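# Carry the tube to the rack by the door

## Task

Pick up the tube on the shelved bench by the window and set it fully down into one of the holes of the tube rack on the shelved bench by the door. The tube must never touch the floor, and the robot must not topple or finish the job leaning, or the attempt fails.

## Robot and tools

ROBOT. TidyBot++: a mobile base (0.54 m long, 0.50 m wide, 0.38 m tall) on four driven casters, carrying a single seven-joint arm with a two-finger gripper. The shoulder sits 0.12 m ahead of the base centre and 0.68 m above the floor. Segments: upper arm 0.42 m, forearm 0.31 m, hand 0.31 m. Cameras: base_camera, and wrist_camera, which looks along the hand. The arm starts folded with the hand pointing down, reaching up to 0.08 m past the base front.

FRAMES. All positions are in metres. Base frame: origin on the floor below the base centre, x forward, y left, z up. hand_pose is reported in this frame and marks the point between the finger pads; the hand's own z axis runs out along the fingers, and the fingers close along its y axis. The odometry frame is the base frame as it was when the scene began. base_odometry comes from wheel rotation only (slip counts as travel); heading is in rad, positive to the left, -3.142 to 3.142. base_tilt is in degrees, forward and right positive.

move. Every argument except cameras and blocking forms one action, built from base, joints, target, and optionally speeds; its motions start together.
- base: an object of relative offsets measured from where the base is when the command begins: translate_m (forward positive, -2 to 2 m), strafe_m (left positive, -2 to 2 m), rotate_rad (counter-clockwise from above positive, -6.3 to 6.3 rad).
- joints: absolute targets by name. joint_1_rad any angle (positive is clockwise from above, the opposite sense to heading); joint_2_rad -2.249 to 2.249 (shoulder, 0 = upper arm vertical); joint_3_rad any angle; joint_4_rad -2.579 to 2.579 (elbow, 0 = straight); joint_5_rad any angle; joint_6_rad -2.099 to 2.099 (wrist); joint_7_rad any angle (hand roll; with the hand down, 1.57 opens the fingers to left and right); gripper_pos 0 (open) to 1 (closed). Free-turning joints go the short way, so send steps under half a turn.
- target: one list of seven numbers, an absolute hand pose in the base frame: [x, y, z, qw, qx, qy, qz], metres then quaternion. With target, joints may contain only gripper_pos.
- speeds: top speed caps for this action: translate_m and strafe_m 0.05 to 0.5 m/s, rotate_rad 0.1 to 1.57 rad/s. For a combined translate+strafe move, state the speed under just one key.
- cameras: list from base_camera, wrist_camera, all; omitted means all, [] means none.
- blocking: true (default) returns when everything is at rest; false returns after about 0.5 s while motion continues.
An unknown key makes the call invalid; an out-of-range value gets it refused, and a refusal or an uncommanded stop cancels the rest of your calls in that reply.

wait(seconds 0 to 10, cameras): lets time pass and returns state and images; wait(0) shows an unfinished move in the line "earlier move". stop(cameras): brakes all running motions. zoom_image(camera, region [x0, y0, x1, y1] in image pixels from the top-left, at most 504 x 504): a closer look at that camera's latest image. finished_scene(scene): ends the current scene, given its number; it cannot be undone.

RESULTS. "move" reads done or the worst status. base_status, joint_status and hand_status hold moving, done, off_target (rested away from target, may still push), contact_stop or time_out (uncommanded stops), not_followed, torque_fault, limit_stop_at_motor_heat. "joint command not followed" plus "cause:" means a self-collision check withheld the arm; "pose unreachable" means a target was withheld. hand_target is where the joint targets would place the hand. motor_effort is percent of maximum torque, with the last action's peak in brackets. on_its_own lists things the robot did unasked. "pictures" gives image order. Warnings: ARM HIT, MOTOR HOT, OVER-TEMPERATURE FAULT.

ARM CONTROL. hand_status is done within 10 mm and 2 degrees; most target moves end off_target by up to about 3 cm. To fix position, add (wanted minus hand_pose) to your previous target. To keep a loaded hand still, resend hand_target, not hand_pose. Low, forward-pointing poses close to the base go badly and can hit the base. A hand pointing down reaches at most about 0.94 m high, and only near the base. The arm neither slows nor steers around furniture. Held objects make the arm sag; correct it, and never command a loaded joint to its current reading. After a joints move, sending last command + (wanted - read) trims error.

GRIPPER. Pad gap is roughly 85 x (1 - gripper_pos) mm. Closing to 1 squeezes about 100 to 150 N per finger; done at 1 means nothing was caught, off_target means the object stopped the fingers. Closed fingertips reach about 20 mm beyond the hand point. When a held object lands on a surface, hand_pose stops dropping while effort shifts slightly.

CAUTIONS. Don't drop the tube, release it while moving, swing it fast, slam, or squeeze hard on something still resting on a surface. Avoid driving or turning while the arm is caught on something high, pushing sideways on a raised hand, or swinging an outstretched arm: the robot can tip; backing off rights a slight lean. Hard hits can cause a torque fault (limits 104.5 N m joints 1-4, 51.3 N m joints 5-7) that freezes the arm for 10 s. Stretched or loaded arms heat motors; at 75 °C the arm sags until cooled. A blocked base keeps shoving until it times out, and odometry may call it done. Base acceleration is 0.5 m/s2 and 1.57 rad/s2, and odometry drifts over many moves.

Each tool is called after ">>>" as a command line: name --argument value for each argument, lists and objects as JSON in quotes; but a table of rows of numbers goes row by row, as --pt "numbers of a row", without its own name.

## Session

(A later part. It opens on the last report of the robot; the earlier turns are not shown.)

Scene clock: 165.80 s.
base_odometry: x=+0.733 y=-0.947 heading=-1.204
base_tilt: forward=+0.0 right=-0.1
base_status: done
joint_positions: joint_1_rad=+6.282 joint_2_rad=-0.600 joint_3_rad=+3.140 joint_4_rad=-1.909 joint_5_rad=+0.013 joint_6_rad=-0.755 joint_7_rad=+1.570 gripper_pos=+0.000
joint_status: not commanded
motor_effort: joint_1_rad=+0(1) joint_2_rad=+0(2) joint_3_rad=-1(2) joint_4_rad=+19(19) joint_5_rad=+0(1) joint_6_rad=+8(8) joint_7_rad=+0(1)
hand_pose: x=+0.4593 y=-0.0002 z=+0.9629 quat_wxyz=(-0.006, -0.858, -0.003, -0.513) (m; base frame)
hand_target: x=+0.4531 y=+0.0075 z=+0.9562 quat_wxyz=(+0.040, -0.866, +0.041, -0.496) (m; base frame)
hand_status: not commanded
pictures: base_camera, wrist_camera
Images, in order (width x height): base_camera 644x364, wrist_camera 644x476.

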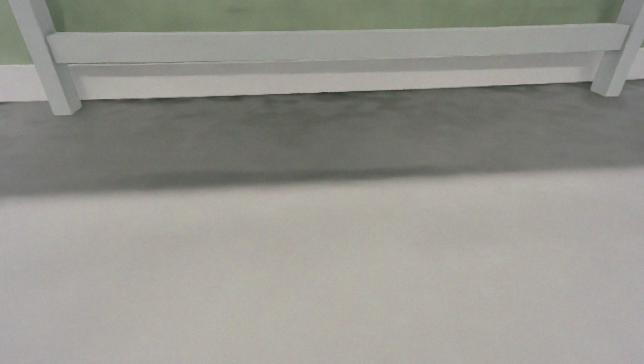

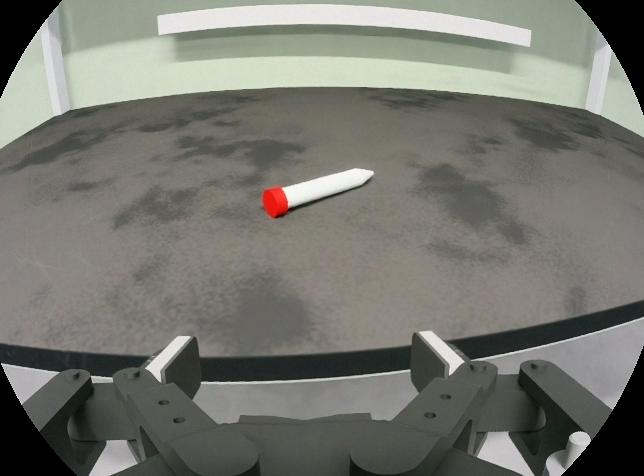

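>>> move --base '{"translate_m": 0.15}' --joints '{"joint_1_rad": -0.013, "joint_2_rad": -0.6, "joint_3_rad": 3.153, "joint_4_rad": -1.59, "joint_5_rad": -0.03, "joint_6_rad": -1.1, "joint_7_rad": 1.485}'

Scene clock: 174.87 s.
move: done
base_odometry: x=+0.787 y=-1.088 heading=-1.203
base_tilt: forward=-0.1 right=+0.0
base_status: done
joint_positions: joint_1_rad=+6.282 joint_2_rad=-0.594 joint_3_rad=+3.140 joint_4_rad=-1.601 joint_5_rad=+0.013 joint_6_rad=-1.052 joint_7_rad=+1.570 gripper_pos=+0.000
joint_status: all done
motor_effort: joint_1_rad=+0(2) joint_2_rad=+1(4) joint_3_rad=+1(2) joint_4_rad=+17(20) joint_5_rad=+0(1) joint_6_rad=+8(9) joint_7_rad=+0(2)
hand_pose: x=+0.4240 y=-0.0010 z=+1.0526 quat_wxyz=(-0.006, -0.857, -0.001, -0.515) (m; base frame)
hand_target: x=+0.4145 y=+0.0084 z=+1.0473 quat_wxyz=(+0.040, -0.864, +0.036, -0.501) (m; base frame)
hand_status: not commanded
pictures: base_camera, wrist_camera
Images, in order (width x height): base_camera 644x364, wrist_camera 644x476.

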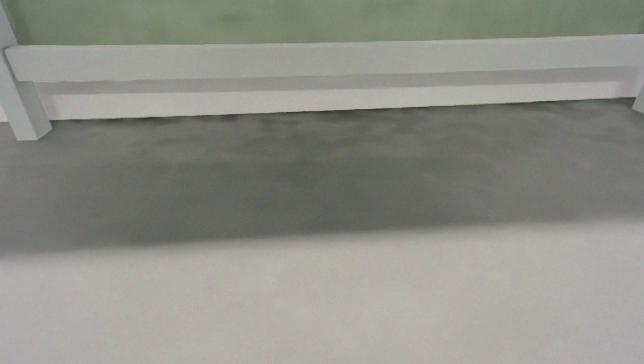

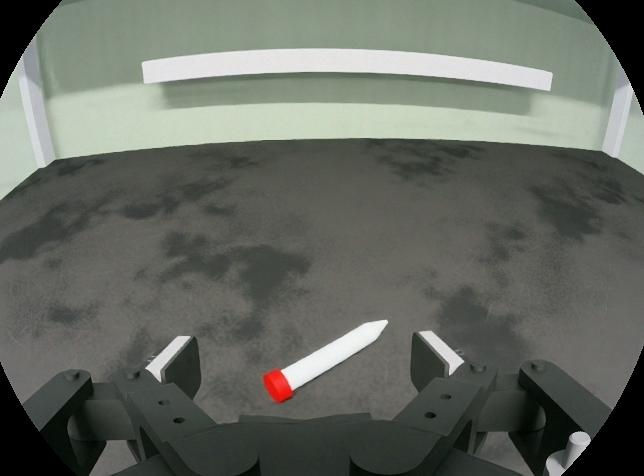

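>>> move --joints '{"joint_1_rad": -1.3, "joint_6_rad": -0.8}'

Scene clock: 192.97 s.
move: done
base_odometry: x=+0.787 y=-1.088 heading=-1.203
base_tilt: forward=+0.0 right=-0.1
base_status: not commanded
joint_positions: joint_1_rad=+4.999 joint_2_rad=-0.594 joint_3_rad=+3.140 joint_4_rad=-1.601 joint_5_rad=+0.013 joint_6_rad=-0.866 joint_7_rad=+1.570 gripper_pos=+0.000
joint_status: all done
motor_effort: joint_1_rad=+0(2) joint_2_rad=+1(2) joint_3_rad=+0(1) joint_4_rad=+18(18) joint_5_rad=+0(1) joint_6_rad=+9(9) joint_7_rad=+0(1)
hand_pose: x=+0.2122 y=+0.3136 z=+1.1058 quat_wxyz=(+0.350, -0.644, -0.483, -0.478) (m; base frame)
hand_target: x=+0.2051 y=+0.3177 z=+1.1341 quat_wxyz=(+0.411, -0.645, -0.439, -0.472) (m; base frame)
hand_status: not commanded
pictures: base_camera, wrist_camera
Images, in order (width x height): base_camera 644x364, wrist_camera 644x476.

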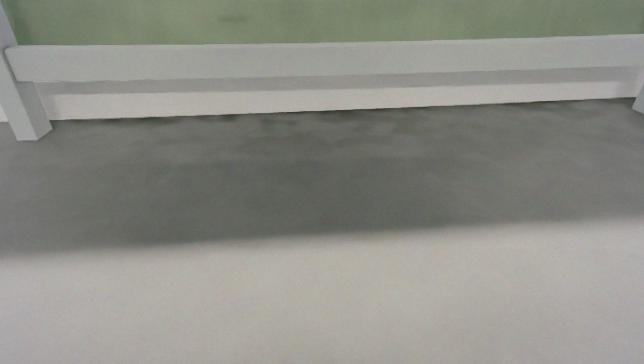

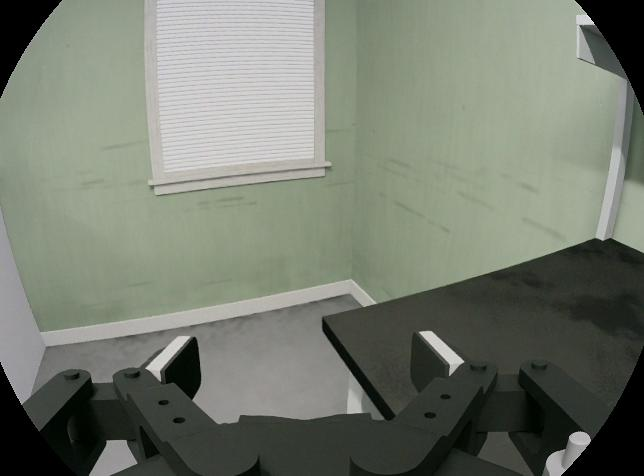

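>>> move --base '{"translate_m": 0.038, "strafe_m": 0.517}' --joints '{"joint_1_rad": 0.931, "joint_2_rad": 0.218, "joint_3_rad": 3.153, "joint_4_rad": -0.73, "joint_5_rad": -0.03, "joint_6_rad": -1.705, "joint_7_rad": 1.485}'

Scene clock: 209.17 s.
move: done
base_odometry: x=+1.283 y=-0.937 heading=-1.203
base_tilt: forward=+0.0 right=+0.0
base_status: done
joint_positions: joint_1_rad=+7.202 joint_2_rad=+0.198 joint_3_rad=+3.140 joint_4_rad=-0.743 joint_5_rad=+0.013 joint_6_rad=-1.656 joint_7_rad=+1.570 gripper_pos=+0.000
joint_status: all done
motor_effort: joint_1_rad=+1(3) joint_2_rad=-21(23) joint_3_rad=+0(3) joint_4_rad=+15(19) joint_5_rad=+1(2) joint_6_rad=+5(10) joint_7_rad=+1(1)
hand_pose: x=+0.4197 y=-0.3969 z=+1.0134 quat_wxyz=(-0.124, -0.862, +0.429, -0.239) (m; base frame)
hand_target: x=+0.4178 y=-0.3916 z=+1.0012 quat_wxyz=(-0.089, -0.848, +0.472, -0.225) (m; base frame)
hand_status: not commanded
pictures: base_camera, wrist_camera
Images, in order (width x height): base_camera 644x364, wrist_camera 644x476.

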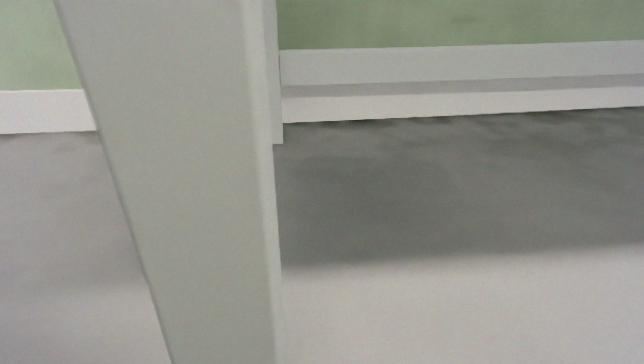

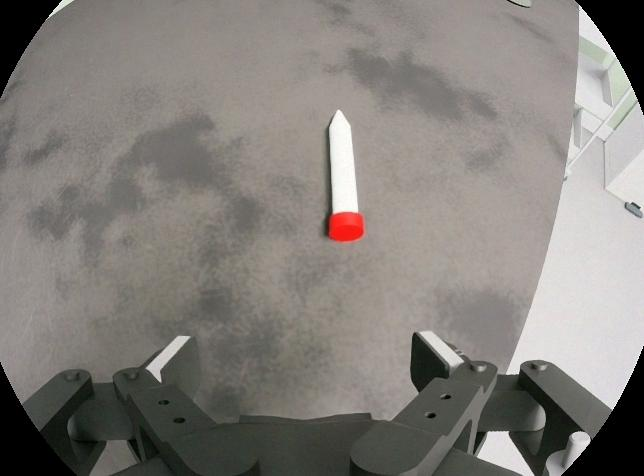

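>>> move --base '{"translate_m": -0.006, "strafe_m": -0.041}' --joints '{"joint_1_rad": 0.931, "joint_2_rad": 0.405, "joint_3_rad": 3.153, "joint_4_rad": -0.537, "joint_5_rad": -0.03, "joint_6_rad": -1.732, "joint_7_rad": 1.485}'

Scene clock: 220.73 s.
move: done
base_odometry: x=+1.243 y=-0.946 heading=-1.203
base_tilt: forward=+0.0 right=+0.0
base_status: done
joint_positions: joint_1_rad=+7.210 joint_2_rad=+0.402 joint_3_rad=+3.140 joint_4_rad=-0.549 joint_5_rad=+0.013 joint_6_rad=-1.685 joint_7_rad=+1.570 gripper_pos=+0.000
joint_status: all done
motor_effort: joint_1_rad=+0(2) joint_2_rad=-28(32) joint_3_rad=+0(2) joint_4_rad=+15(16) joint_5_rad=+0(2) joint_6_rad=+4(6) joint_7_rad=+0(1)
hand_pose: x=+0.4605 y=-0.4578 z=+0.9790 quat_wxyz=(-0.117, -0.865, +0.435, -0.221) (m; base frame)
hand_target: x=+0.4584 y=-0.4460 z=+0.9756 quat_wxyz=(-0.085, -0.850, +0.472, -0.216) (m; base frame)
hand_status: not commanded
pictures: base_camera, wrist_camera
Images, in order (width x height): base_camera 644x364, wrist_camera 644x476.

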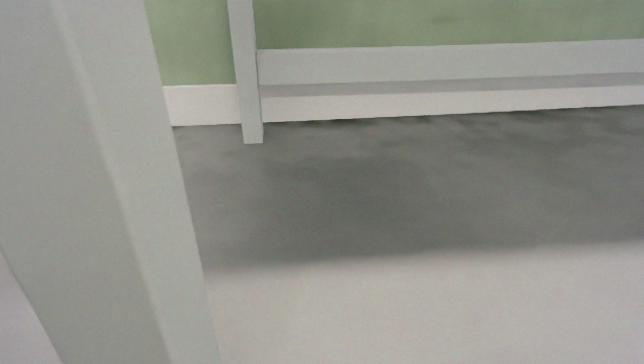

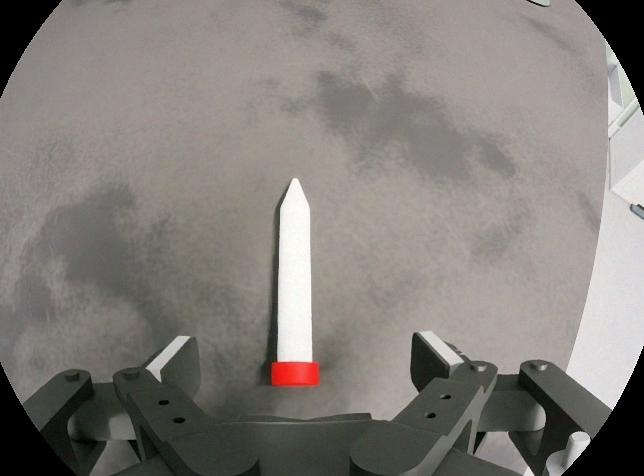

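>>> move --base '{"translate_m": 0.004, "strafe_m": 0.003}' --joints '{"joint_1_rad": 0.931, "joint_2_rad": 0.345, "joint_3_rad": 3.153, "joint_4_rad": -0.729, "joint_5_rad": -0.03, "joint_6_rad": -1.53, "joint_7_rad": 1.485}' --cameras '["wrist_camera"]'

Scene clock: 226.43 s.
move: done
base_odometry: x=+1.247 y=-0.949 heading=-1.203
base_tilt: forward=+0.0 right=+0.0
base_status: done
joint_positions: joint_1_rad=+7.211 joint_2_rad=+0.378 joint_3_rad=+3.140 joint_4_rad=-0.709 joint_5_rad=+0.013 joint_6_rad=-1.585 joint_7_rad=+1.570 gripper_pos=+0.000
joint_status: all done
motor_effort: joint_1_rad=+1(4) joint_2_rad=-28(29) joint_3_rad=-1(3) joint_4_rad=+16(17) joint_5_rad=+0(2) joint_6_rad=+4(5) joint_7_rad=+0(1)
hand_pose: x=+0.4618 y=-0.4608 z=+0.9418 quat_wxyz=(-0.109, -0.869, +0.436, -0.206) (m; base frame)
hand_target: x=+0.4687 y=-0.4605 z=+0.9603 quat_wxyz=(-0.099, -0.841, +0.470, -0.247) (m; base frame)
hand_status: not commanded
pictures: wrist_camera
Images, in order (width x height): wrist_camera 644x476.

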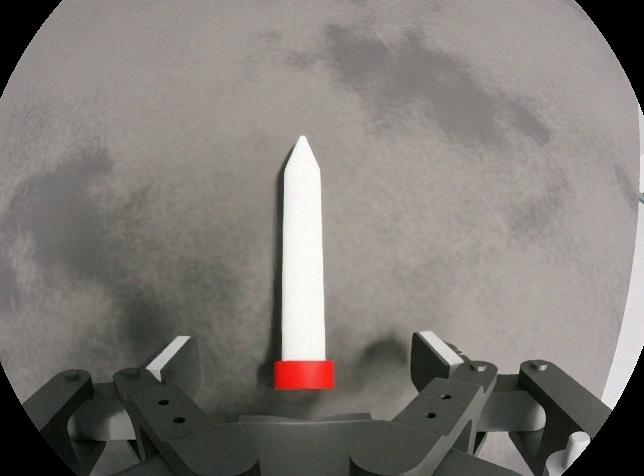

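>>> move --base '{"translate_m": -0.002, "strafe_m": 0.003}' --joints '{"joint_2_rad": 0.337}' --cameras '["wrist_camera"]'

Scene clock: 230.63 s.
move: done
base_odometry: x=+1.249 y=-0.946 heading=-1.203
base_tilt: forward=+0.0 right=+0.0
base_status: done
joint_positions: joint_1_rad=+7.211 joint_2_rad=+0.363 joint_3_rad=+3.140 joint_4_rad=-0.709 joint_5_rad=+0.013 joint_6_rad=-1.583 joint_7_rad=+1.570 gripper_pos=+0.000
joint_status: all done
motor_effort: joint_1_rad=+0(1) joint_2_rad=-28(33) joint_3_rad=-1(1) joint_4_rad=+15(16) joint_5_rad=+1(2) joint_6_rad=+4(5) joint_7_rad=+0(1)
hand_pose: x=+0.4597 y=-0.4580 z=+0.9503 quat_wxyz=(-0.113, -0.867, +0.436, -0.213) (m; base frame)
hand_target: x=+0.4673 y=-0.4587 z=+0.9649 quat_wxyz=(-0.100, -0.841, +0.470, -0.250) (m; base frame)
hand_status: not commanded
pictures: wrist_camera
Images, in order (width x height): wrist_camera 644x476.

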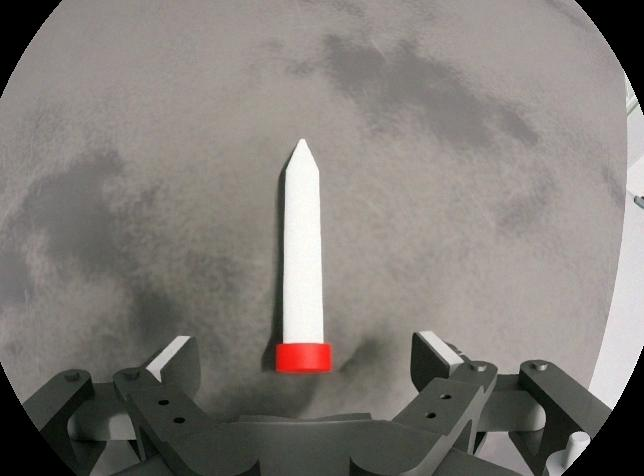

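>>> move --joints '{"joint_4_rad": -0.752}' --cameras '["wrist_camera"]'

Scene clock: 233.47 s.
move: done
base_odometry: x=+1.249 y=-0.946 heading=-1.203
base_tilt: forward=+0.0 right=+0.0
base_status: not commanded
joint_positions: joint_1_rad=+7.211 joint_2_rad=+0.362 joint_3_rad=+3.140 joint_4_rad=-0.733 joint_5_rad=+0.013 joint_6_rad=-1.583 joint_7_rad=+1.570 gripper_pos=+0.000
joint_status: all done
motor_effort: joint_1_rad=+0(1) joint_2_rad=-28(29) joint_3_rad=-1(1) joint_4_rad=+15(16) joint_5_rad=+0(1) joint_6_rad=+4(5) joint_7_rad=+0(1)
hand_pose: x=+0.4577 y=-0.4553 z=+0.9408 quat_wxyz=(-0.108, -0.870, +0.437, -0.203) (m; base frame)
hand_target: x=+0.4657 y=-0.4565 z=+0.9549 quat_wxyz=(-0.096, -0.843, +0.471, -0.240) (m; base frame)
hand_status: not commanded
pictures: wrist_camera
Images, in order (width x height): wrist_camera 644x476.

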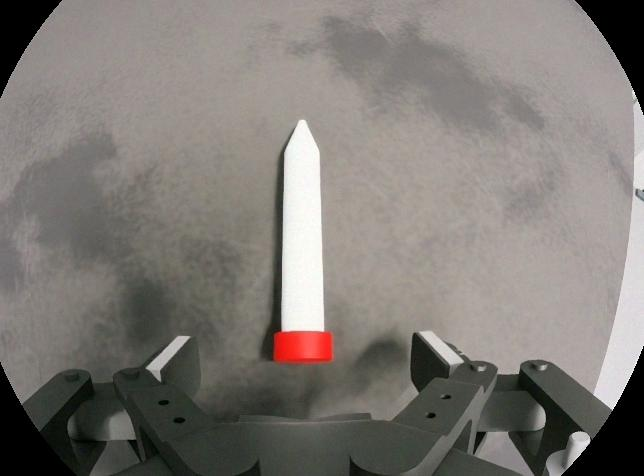

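>>> move --base '{"translate_m": 0.002, "strafe_m": -0.0025}' --joints '{"gripper_pos": 0.62}' --cameras '["wrist_camera"]'

Scene clock: 235.83 s.
move: done
base_odometry: x=+1.247 y=-0.948 heading=-1.203
base_tilt: forward=+0.0 right=-0.1
base_status: done
joint_positions: joint_1_rad=+7.211 joint_2_rad=+0.359 joint_3_rad=+3.140 joint_4_rad=-0.734 joint_5_rad=+0.013 joint_6_rad=-1.582 joint_7_rad=+1.570 gripper_pos=+0.620
joint_status: all done
motor_effort: joint_1_rad=+0(1) joint_2_rad=-27(32) joint_3_rad=-1(1) joint_4_rad=+16(16) joint_5_rad=-1(1) joint_6_rad=+4(5) joint_7_rad=+0(1)
hand_pose: x=+0.4575 y=-0.4550 z=+0.9424 quat_wxyz=(-0.109, -0.869, +0.437, -0.204) (m; base frame)
hand_target: x=+0.4657 y=-0.4565 z=+0.9549 quat_wxyz=(-0.096, -0.843, +0.471, -0.240) (m; base frame)
hand_status: not commanded
pictures: wrist_camera
Images, in order (width x height): wrist_camera 644x476.

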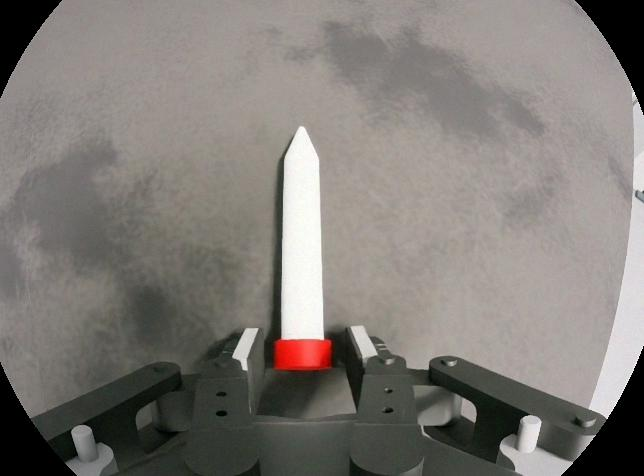

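>>> move --joints '{"gripper_pos": 0.78}' --cameras '["wrist_camera"]'

Scene clock: 236.87 s.
move: done
base_odometry: x=+1.247 y=-0.948 heading=-1.203
base_tilt: forward=+0.0 right=+0.0
base_status: not commanded
joint_positions: joint_1_rad=+7.211 joint_2_rad=+0.358 joint_3_rad=+3.140 joint_4_rad=-0.734 joint_5_rad=+0.013 joint_6_rad=-1.581 joint_7_rad=+1.570 gripper_pos=+0.770
joint_status: all done
motor_effort: joint_1_rad=+1(1) joint_2_rad=-27(28) joint_3_rad=-1(1) joint_4_rad=+15(16) joint_5_rad=+1(1) joint_6_rad=+4(4) joint_7_rad=+0(1)
hand_pose: x=+0.4575 y=-0.4551 z=+0.9431 quat_wxyz=(-0.109, -0.869, +0.436, -0.205) (m; base frame)
hand_target: x=+0.4657 y=-0.4565 z=+0.9549 quat_wxyz=(-0.096, -0.843, +0.471, -0.240) (m; base frame)
hand_status: not commanded
pictures: wrist_camera
Images, in order (width x height): wrist_camera 644x476.

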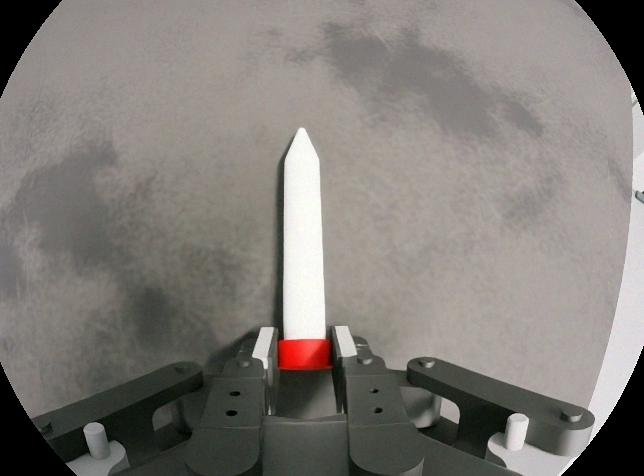

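>>> move --joints '{"gripper_pos": 0.84}' --cameras '["wrist_camera"]'

>>> zoom_image --camera "wrist_camera" --region '[220, 280, 400, 440]'

Scene clock: 237.83 s.
move: off_target
base_odometry: x=+1.247 y=-0.948 heading=-1.203
base_tilt: forward=+0.0 right=-0.1
base_status: not commanded
joint_positions: joint_1_rad=+7.211 joint_2_rad=+0.358 joint_3_rad=+3.140 joint_4_rad=-0.734 joint_5_rad=+0.013 joint_6_rad=-1.580 joint_7_rad=+1.570 gripper_pos=+0.797
joint_status: gripper_pos off_target (ended at +0.797, target +0.840)
motor_effort: joint_1_rad=+1(1) joint_2_rad=-27(27) joint_3_rad=-1(1) joint_4_rad=+15(16) joint_5_rad=+0(1) joint_6_rad=+4(4) joint_7_rad=+0(1)
hand_pose: x=+0.4575 y=-0.4550 z=+0.9435 quat_wxyz=(-0.109, -0.869, +0.436, -0.206) (m; base frame)
hand_target: x=+0.4657 y=-0.4565 z=+0.9549 quat_wxyz=(-0.096, -0.843, +0.471, -0.240) (m; base frame)
hand_status: not commanded
pictures: wrist_camera
Images, in order (width x height): wrist_camera 644x476.

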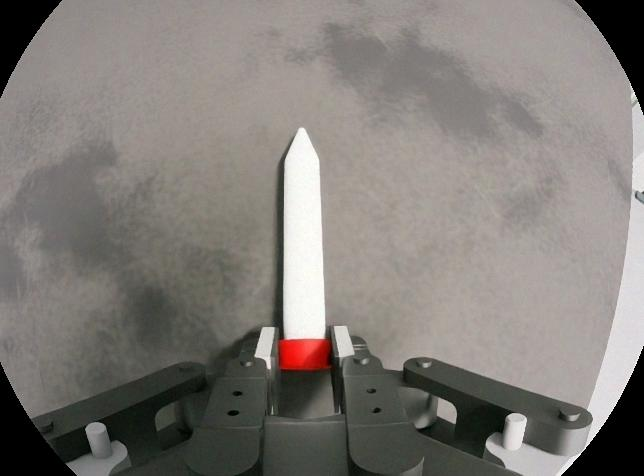

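Scaled by 2.800.

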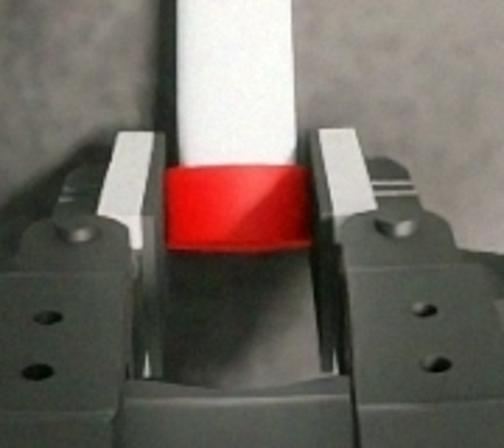

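>>> move --base '{"translate_m": -0.55}' --joints '{"joint_1_rad": 0.931, "joint_2_rad": 0.14, "joint_4_rad": -0.58, "joint_6_rad": -1.95}'

Scene clock: 247.43 s.
move: done
base_odometry: x=+1.050 y=-0.435 heading=-1.203
base_tilt: forward=+0.0 right=+0.0
base_status: done
joint_positions: joint_1_rad=+7.212 joint_2_rad=+0.136 joint_3_rad=+3.140 joint_4_rad=-0.581 joint_5_rad=+0.013 joint_6_rad=-1.906 joint_7_rad=+1.570 gripper_pos=+0.797
joint_status: all done
motor_effort: joint_1_rad=+0(4) joint_2_rad=-17(33) joint_3_rad=+0(2) joint_4_rad=+13(17) joint_5_rad=+1(2) joint_6_rad=+5(5) joint_7_rad=+0(1)
hand_pose: x=+0.3675 y=-0.3359 z=+1.0656 quat_wxyz=(-0.120, -0.862, +0.436, -0.227) (m; base frame)
hand_target: x=+0.3671 y=-0.3233 z=+1.0575 quat_wxyz=(-0.087, -0.851, +0.470, -0.217) (m; base frame)
hand_status: not commanded
pictures: base_camera, wrist_camera
Images, in order (width x height): base_camera 644x364, wrist_camera 644x476.

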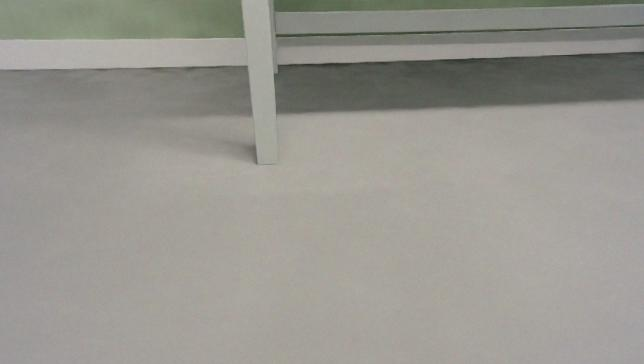

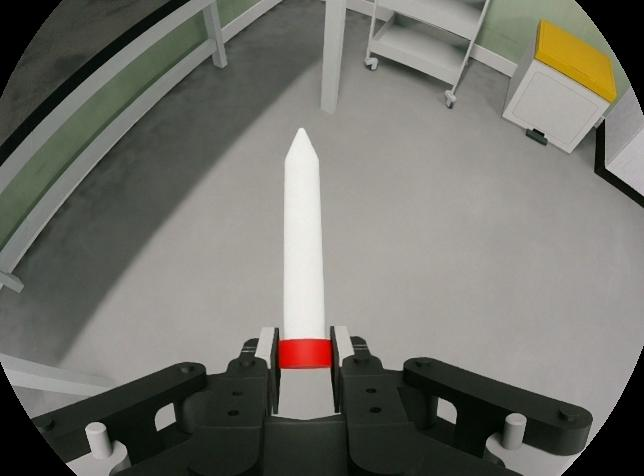

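>>> move --base '{"translate_m": -1.4845, "strafe_m": -1.0713, "rotate_rad": -3.139}' --joints '{"joint_1_rad": -0.013, "joint_2_rad": -0.377, "joint_3_rad": 3.153, "joint_4_rad": -1.59, "joint_5_rad": -0.03, "joint_6_rad": -0.74, "joint_7_rad": -1.62}'

Scene clock: 256.97 s.
move: done
base_odometry: x=-0.483 y=+0.566 heading=+1.941
base_tilt: forward=+0.0 right=-0.1
base_status: done
joint_positions: joint_1_rad=+6.283 joint_2_rad=-0.368 joint_3_rad=+3.142 joint_4_rad=-1.568 joint_5_rad=+0.013 joint_6_rad=-0.801 joint_7_rad=+4.578 gripper_pos=+0.797
joint_status: all done
motor_effort: joint_1_rad=+0(3) joint_2_rad=-6(18) joint_3_rad=+0(3) joint_4_rad=+18(21) joint_5_rad=+0(2) joint_6_rad=+8(9) joint_7_rad=+0(2)
hand_pose: x=+0.5436 y=-0.0015 z=+1.0584 quat_wxyz=(-0.539, -0.055, -0.840, -0.030) (m; base frame)
hand_target: x=+0.5475 y=+0.0070 z=+1.0672 quat_wxyz=(-0.559, -0.024, -0.828, -0.031) (m; base frame)
hand_status: not commanded
pictures: base_camera, wrist_camera
Images, in order (width x height): base_camera 644x364, wrist_camera 644x476.

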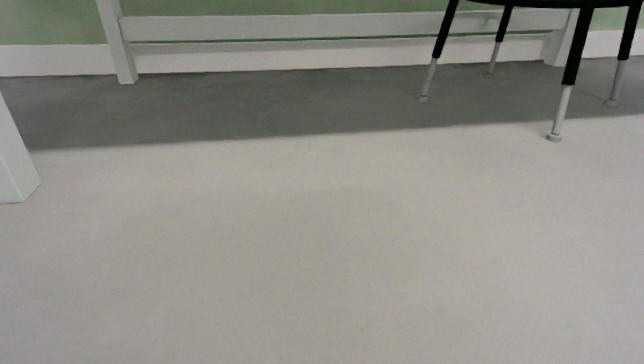

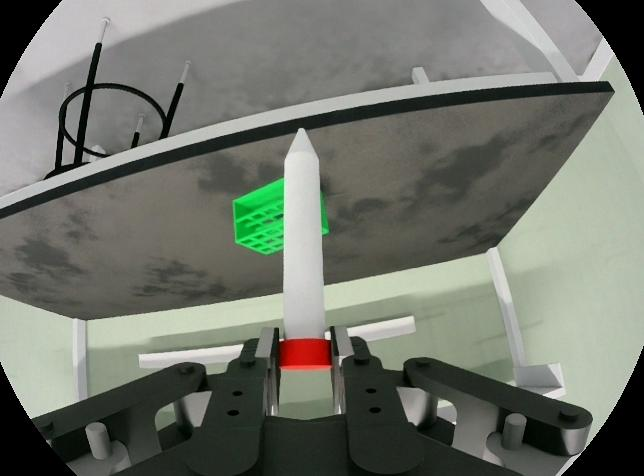

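>>> move --base '{"translate_m": 0.1}' --joints '{"joint_7_rad": -1.486}'

>>> zoom_image --camera "wrist_camera" --region '[180, 100, 440, 300]'

Scene clock: 259.23 s.
move: done
base_odometry: x=-0.520 y=+0.659 heading=+1.941
base_tilt: forward=+0.0 right=+0.0
base_status: done
joint_positions: joint_1_rad=+6.283 joint_2_rad=-0.368 joint_3_rad=+3.141 joint_4_rad=-1.569 joint_5_rad=+0.013 joint_6_rad=-0.799 joint_7_rad=+4.731 gripper_pos=+0.797
joint_status: all done
motor_effort: joint_1_rad=+0(1) joint_2_rad=-7(10) joint_3_rad=+0(1) joint_4_rad=+19(19) joint_5_rad=+0(1) joint_6_rad=+8(9) joint_7_rad=+0(2)
hand_pose: x=+0.5438 y=-0.0015 z=+1.0584 quat_wxyz=(-0.540, +0.009, -0.842, +0.011) (m; base frame)
hand_target: x=+0.5475 y=+0.0070 z=+1.0672 quat_wxyz=(-0.560, +0.031, -0.828, +0.007) (m; base frame)
hand_status: not commanded
pictures: base_camera, wrist_camera
Images, in order (width x height): base_camera 644x364, wrist_camera 644x476.

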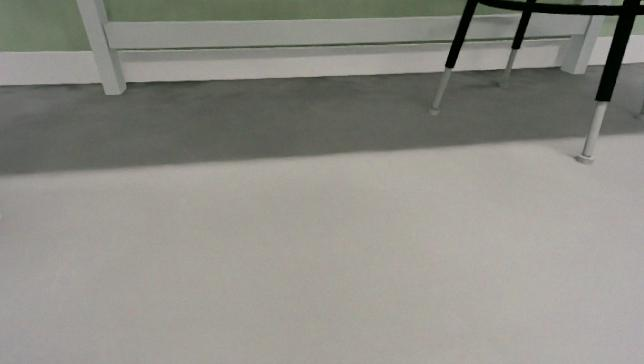

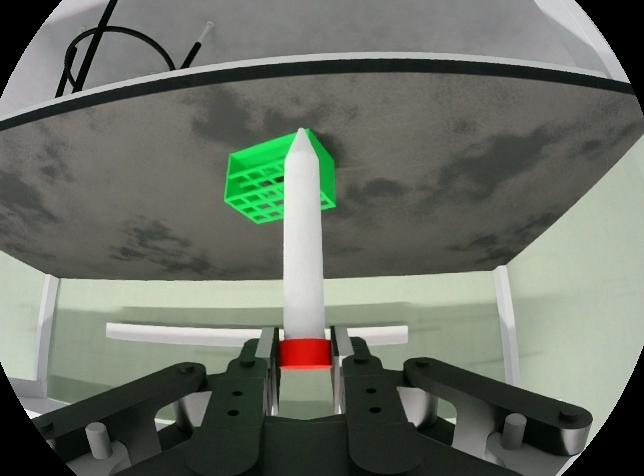

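Scaled by 1.938.

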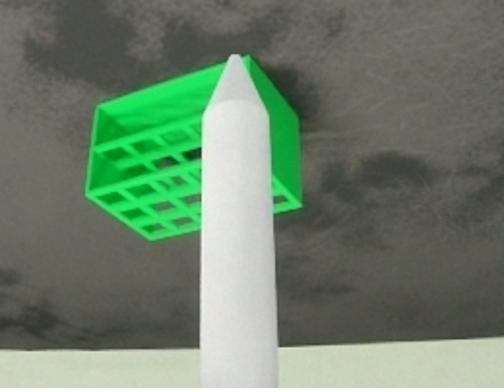

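>>> zoom_image --camera "wrist_camera" --region '[270, 115, 340, 185]'

>>> zoom_image --camera "wrist_camera" --region '[270, 280, 340, 350]'

Scaled by 7.200.

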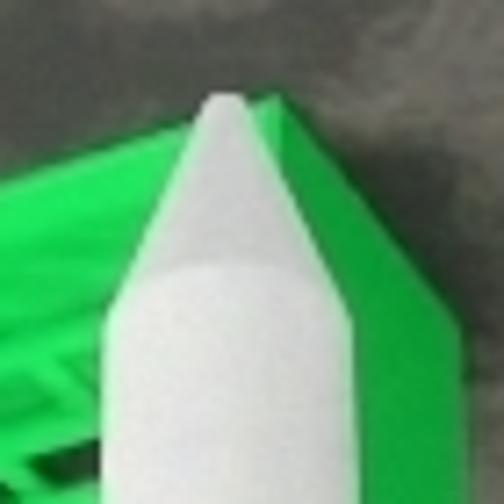

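Scaled by 7.200.

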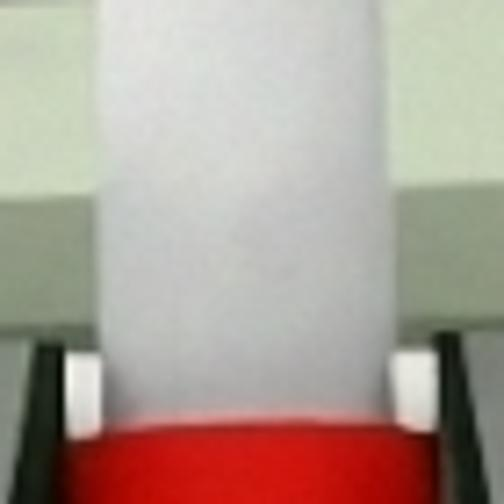

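>>> move --base '{"translate_m": 0.149}' --joints '{"joint_1_rad": -0.013, "joint_2_rad": -0.188, "joint_3_rad": 3.153, "joint_4_rad": -1.855, "joint_5_rad": -0.03, "joint_6_rad": -0.245, "joint_7_rad": -1.671}'

>>> zoom_image --camera "wrist_camera" --region '[180, 40, 440, 240]'

Scene clock: 273.57 s.
move: done
base_odometry: x=-0.574 y=+0.798 heading=+1.941
base_tilt: forward=+0.0 right=+0.0
base_status: done
joint_positions: joint_1_rad=+6.283 joint_2_rad=-0.181 joint_3_rad=+3.142 joint_4_rad=-1.838 joint_5_rad=+0.013 joint_6_rad=-0.313 joint_7_rad=+4.691 gripper_pos=+0.797
joint_status: all done
motor_effort: joint_1_rad=+0(3) joint_2_rad=-13(18) joint_3_rad=+0(2) joint_4_rad=+20(21) joint_5_rad=+0(2) joint_6_rad=+8(9) joint_7_rad=+0(1)
hand_pose: x=+0.6434 y=+0.0002 z=+0.9475 quat_wxyz=(-0.553, -0.005, -0.833, -0.001) (m; base frame)
hand_target: x=+0.6467 y=+0.0040 z=+0.9609 quat_wxyz=(-0.575, -0.051, -0.815, -0.042) (m; base frame)
hand_status: not commanded
pictures: base_camera, wrist_camera
Images, in order (width x height): base_camera 644x364, wrist_camera 644x476.

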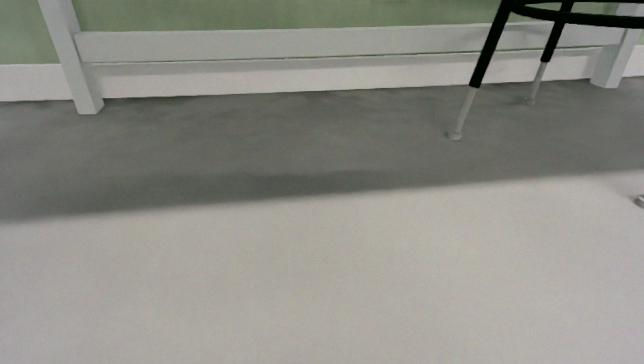

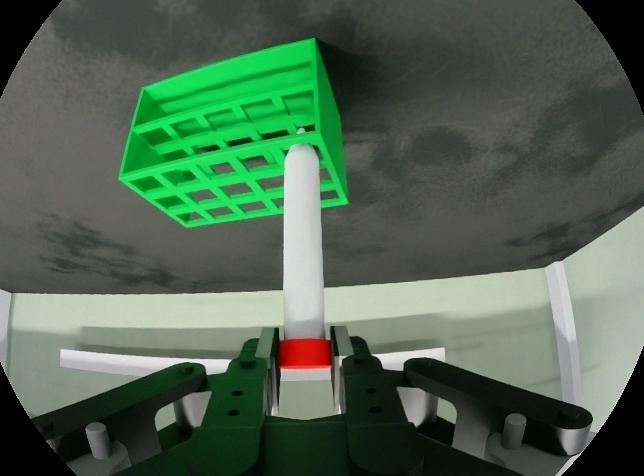

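Scaled by 1.938.

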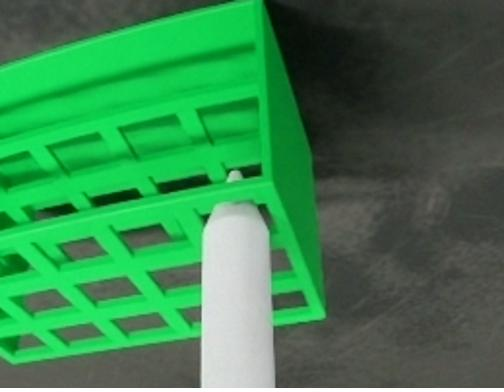

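>>> zoom_image --camera "wrist_camera" --region '[265, 105, 355, 195]'

Scaled by 5.600.

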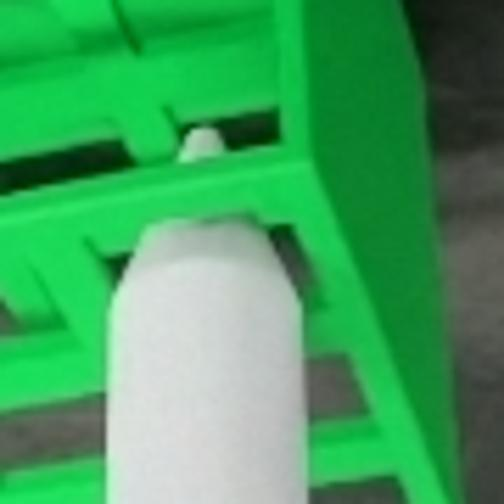

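>>> zoom_image --camera "wrist_camera" --region '[275, 115, 335, 175]'

Scaled by 8.400.

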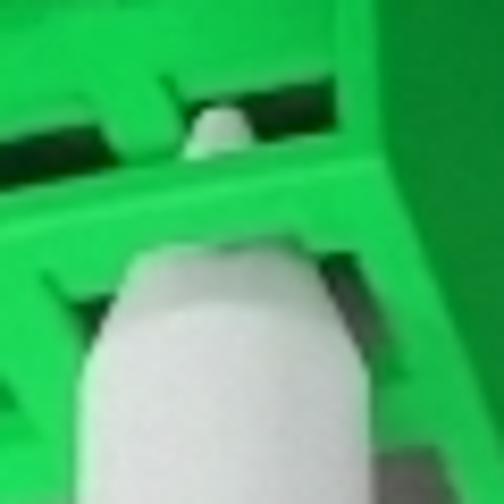

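>>> move --joints '{"joint_2_rad": -0.188, "joint_4_rad": -1.9175, "joint_6_rad": -0.16}' --cameras '["wrist_camera"]'

>>> zoom_image --camera "wrist_camera" --region '[250, 80, 370, 200]'

Scene clock: 293.23 s.
move: done
base_odometry: x=-0.574 y=+0.798 heading=+1.941
base_tilt: forward=+0.0 right=-0.1
base_status: not commanded
joint_positions: joint_1_rad=+6.283 joint_2_rad=-0.181 joint_3_rad=+3.142 joint_4_rad=-1.897 joint_5_rad=+0.013 joint_6_rad=-0.223 joint_7_rad=+4.691 gripper_pos=+0.797
joint_status: all done
motor_effort: joint_1_rad=+0(1) joint_2_rad=-14(14) joint_3_rad=-1(1) joint_4_rad=+20(21) joint_5_rad=+1(1) joint_6_rad=+8(9) joint_7_rad=+0(1)
hand_pose: x=+0.6448 y=+0.0006 z=+0.9379 quat_wxyz=(-0.566, -0.004, -0.825, -0.001) (m; base frame)
hand_target: x=+0.6465 y=+0.0032 z=+0.9480 quat_wxyz=(-0.585, -0.051, -0.809, -0.041) (m; base frame)
hand_status: not commanded
pictures: wrist_camera
Images, in order (width x height): wrist_camera 644x476.

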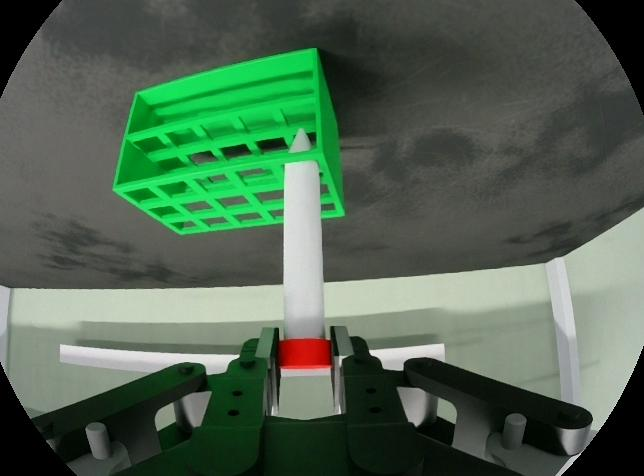

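Scaled by 4.200.

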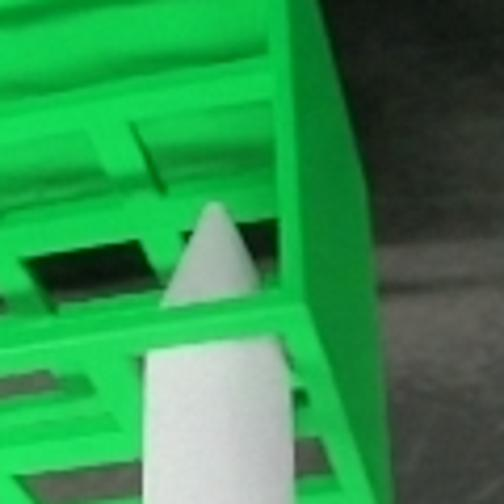

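>>> move --joints '{"joint_2_rad": -0.183, "joint_4_rad": -1.9735, "joint_6_rad": -0.089}' --cameras '["wrist_camera"]'

>>> zoom_image --camera "wrist_camera" --region '[250, 80, 370, 200]'

Scene clock: 297.53 s.
move: done
base_odometry: x=-0.574 y=+0.798 heading=+1.941
base_tilt: forward=+0.0 right=+0.0
base_status: not commanded
joint_positions: joint_1_rad=+6.283 joint_2_rad=-0.181 joint_3_rad=+3.142 joint_4_rad=-1.954 joint_5_rad=+0.013 joint_6_rad=-0.152 joint_7_rad=+4.691 gripper_pos=+0.797
joint_status: all done
motor_effort: joint_1_rad=+0(1) joint_2_rad=-13(14) joint_3_rad=+0(1) joint_4_rad=+19(21) joint_5_rad=+0(1) joint_6_rad=+8(9) joint_7_rad=+1(1)
hand_pose: x=+0.6433 y=+0.0009 z=+0.9246 quat_wxyz=(-0.572, -0.004, -0.821, -0.002) (m; base frame)
hand_target: x=+0.6460 y=+0.0026 z=+0.9325 quat_wxyz=(-0.589, -0.052, -0.806, -0.041) (m; base frame)
hand_status: not commanded
pictures: wrist_camera
Images, in order (width x height): wrist_camera 644x476.

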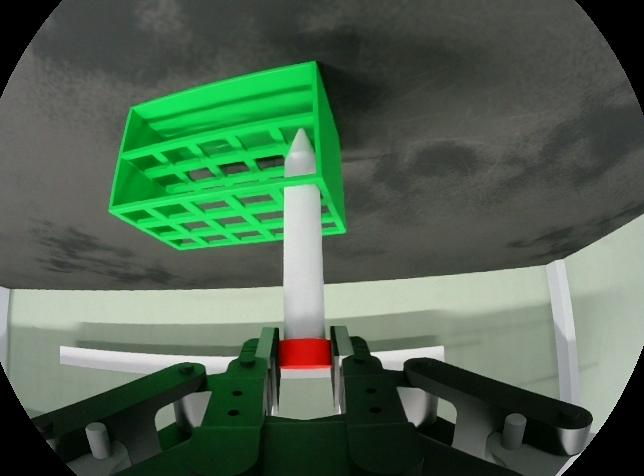

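Scaled by 4.200.

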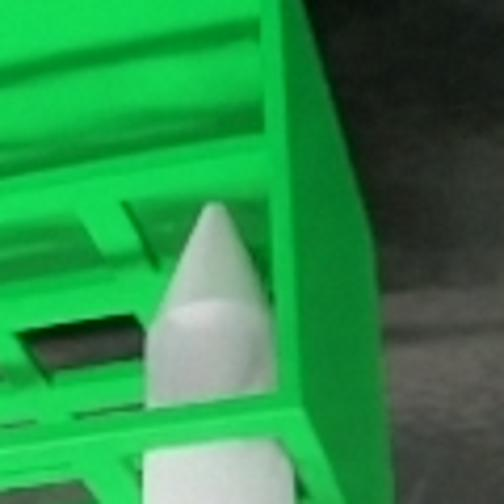

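>>> zoom_image --camera "wrist_camera" --region '[90, 80, 210, 260]'

>>> zoom_image --camera "wrist_camera" --region '[260, 40, 380, 220]'

Scaled by 2.800.

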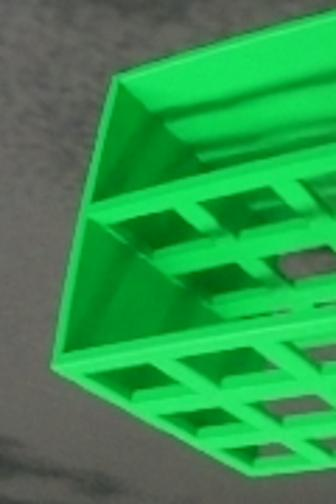

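Scaled by 2.800.

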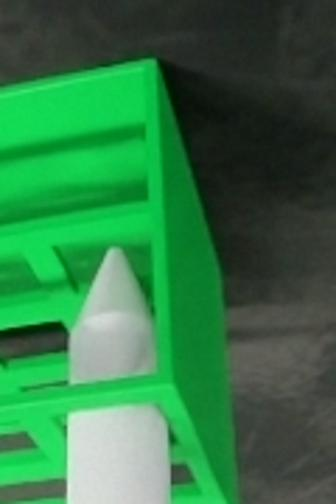

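>>> move --cameras '["wrist_camera"]'

>>> zoom_image --camera "wrist_camera" --region '[250, 80, 370, 200]'

Scene clock: 304.70 s.
base_odometry: x=-0.574 y=+0.798 heading=+1.941
base_tilt: forward=+0.0 right=-0.1
base_status: not commanded
joint_positions: joint_1_rad=+6.283 joint_2_rad=-0.181 joint_3_rad=+3.142 joint_4_rad=-1.954 joint_5_rad=+0.013 joint_6_rad=-0.152 joint_7_rad=+4.691 gripper_pos=+0.797
joint_status: all done
motor_effort: joint_1_rad=+0(1) joint_2_rad=-13(14) joint_3_rad=+0(1) joint_4_rad=+19(21) joint_5_rad=+0(1) joint_6_rad=+8(9) joint_7_rad=+0(1)
hand_pose: x=+0.6433 y=+0.0009 z=+0.9246 quat_wxyz=(-0.572, -0.004, -0.821, -0.002) (m; base frame)
hand_target: x=+0.6460 y=+0.0026 z=+0.9325 quat_wxyz=(-0.589, -0.052, -0.806, -0.041) (m; base frame)
hand_status: not commanded
pictures: wrist_camera
Images, in order (width x height): wrist_camera 644x476.

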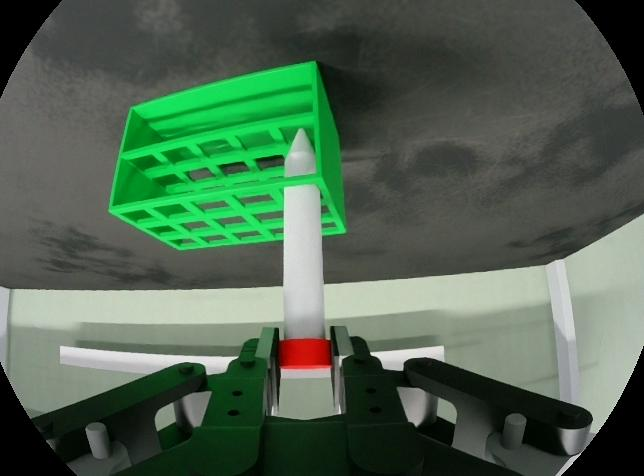

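Scaled by 4.200.

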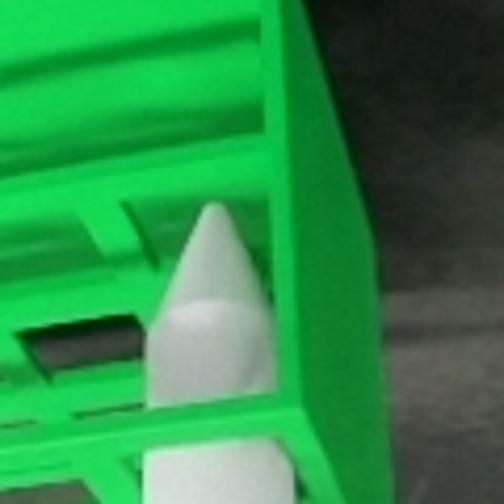

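>>> move --joints '{"joint_1_rad": -0.013, "joint_2_rad": -0.180, "joint_3_rad": 3.153, "joint_4_rad": -2.021, "joint_5_rad": -0.03, "joint_6_rad": -0.03, "joint_7_rad": -1.671}' --cameras '["wrist_camera"]'

>>> zoom_image --camera "wrist_camera" --region '[250, 80, 370, 200]'

Scene clock: 322.20 s.
move: done
base_odometry: x=-0.574 y=+0.798 heading=+1.941
base_tilt: forward=+0.0 right=+0.0
base_status: not commanded
joint_positions: joint_1_rad=+6.283 joint_2_rad=-0.181 joint_3_rad=+3.142 joint_4_rad=-1.999 joint_5_rad=+0.013 joint_6_rad=-0.091 joint_7_rad=+4.691 gripper_pos=+0.797
joint_status: all done
motor_effort: joint_1_rad=+0(2) joint_2_rad=-13(14) joint_3_rad=+0(1) joint_4_rad=+19(20) joint_5_rad=+0(1) joint_6_rad=+9(9) joint_7_rad=+0(1)
hand_pose: x=+0.6418 y=+0.0011 z=+0.9152 quat_wxyz=(-0.578, -0.003, -0.816, -0.002) (m; base frame)
hand_target: x=+0.6441 y=+0.0021 z=+0.9198 quat_wxyz=(-0.592, -0.052, -0.803, -0.040) (m; base frame)
hand_status: not commanded
pictures: wrist_camera
Images, in order (width x height): wrist_camera 644x476.

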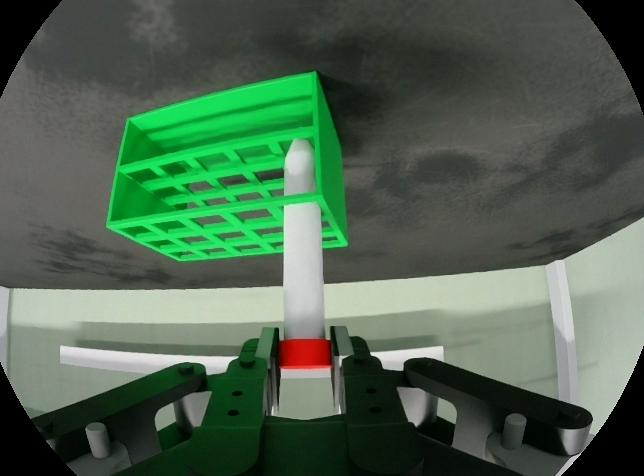

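Scaled by 4.200.

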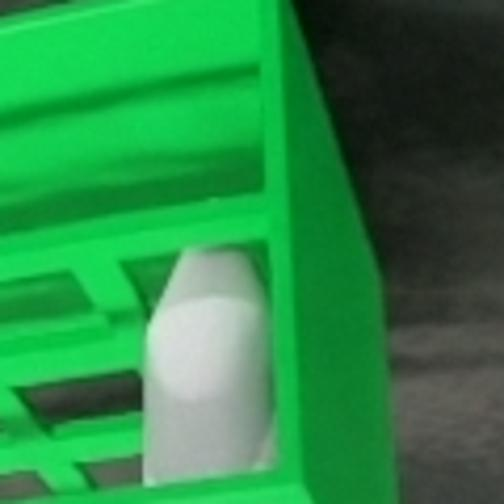

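>>> move --joints '{"joint_1_rad": -0.013, "joint_2_rad": -0.172, "joint_3_rad": 3.153, "joint_4_rad": -2.057, "joint_5_rad": -0.03, "joint_6_rad": 0.015, "joint_7_rad": -1.671}' --cameras '["wrist_camera"]'

>>> zoom_image --camera "wrist_camera" --region '[250, 80, 370, 200]'

Scene clock: 324.37 s.
move: done
base_odometry: x=-0.574 y=+0.798 heading=+1.941
base_tilt: forward=+0.0 right=+0.0
base_status: not commanded
joint_positions: joint_1_rad=+6.283 joint_2_rad=-0.181 joint_3_rad=+3.142 joint_4_rad=-2.027 joint_5_rad=+0.013 joint_6_rad=-0.036 joint_7_rad=+4.691 gripper_pos=+0.797
joint_status: all done
motor_effort: joint_1_rad=+0(1) joint_2_rad=-12(14) joint_3_rad=-1(1) joint_4_rad=+18(20) joint_5_rad=+1(1) joint_6_rad=+8(9) joint_7_rad=+0(1)
hand_pose: x=+0.6422 y=+0.0013 z=+0.9147 quat_wxyz=(-0.589, -0.003, -0.808, -0.002) (m; base frame)
hand_target: x=+0.6436 y=+0.0017 z=+0.9075 quat_wxyz=(-0.592, -0.052, -0.803, -0.040) (m; base frame)
hand_status: not commanded
pictures: wrist_camera
Images, in order (width x height): wrist_camera 644x476.

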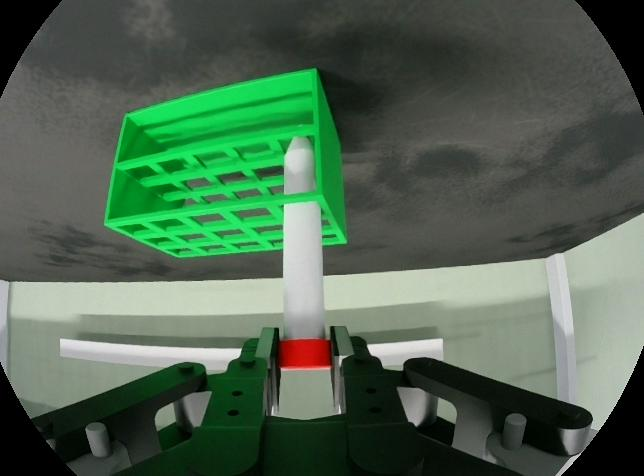

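Scaled by 4.200.

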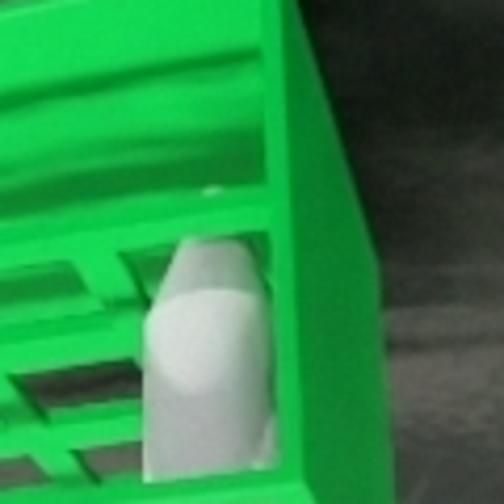

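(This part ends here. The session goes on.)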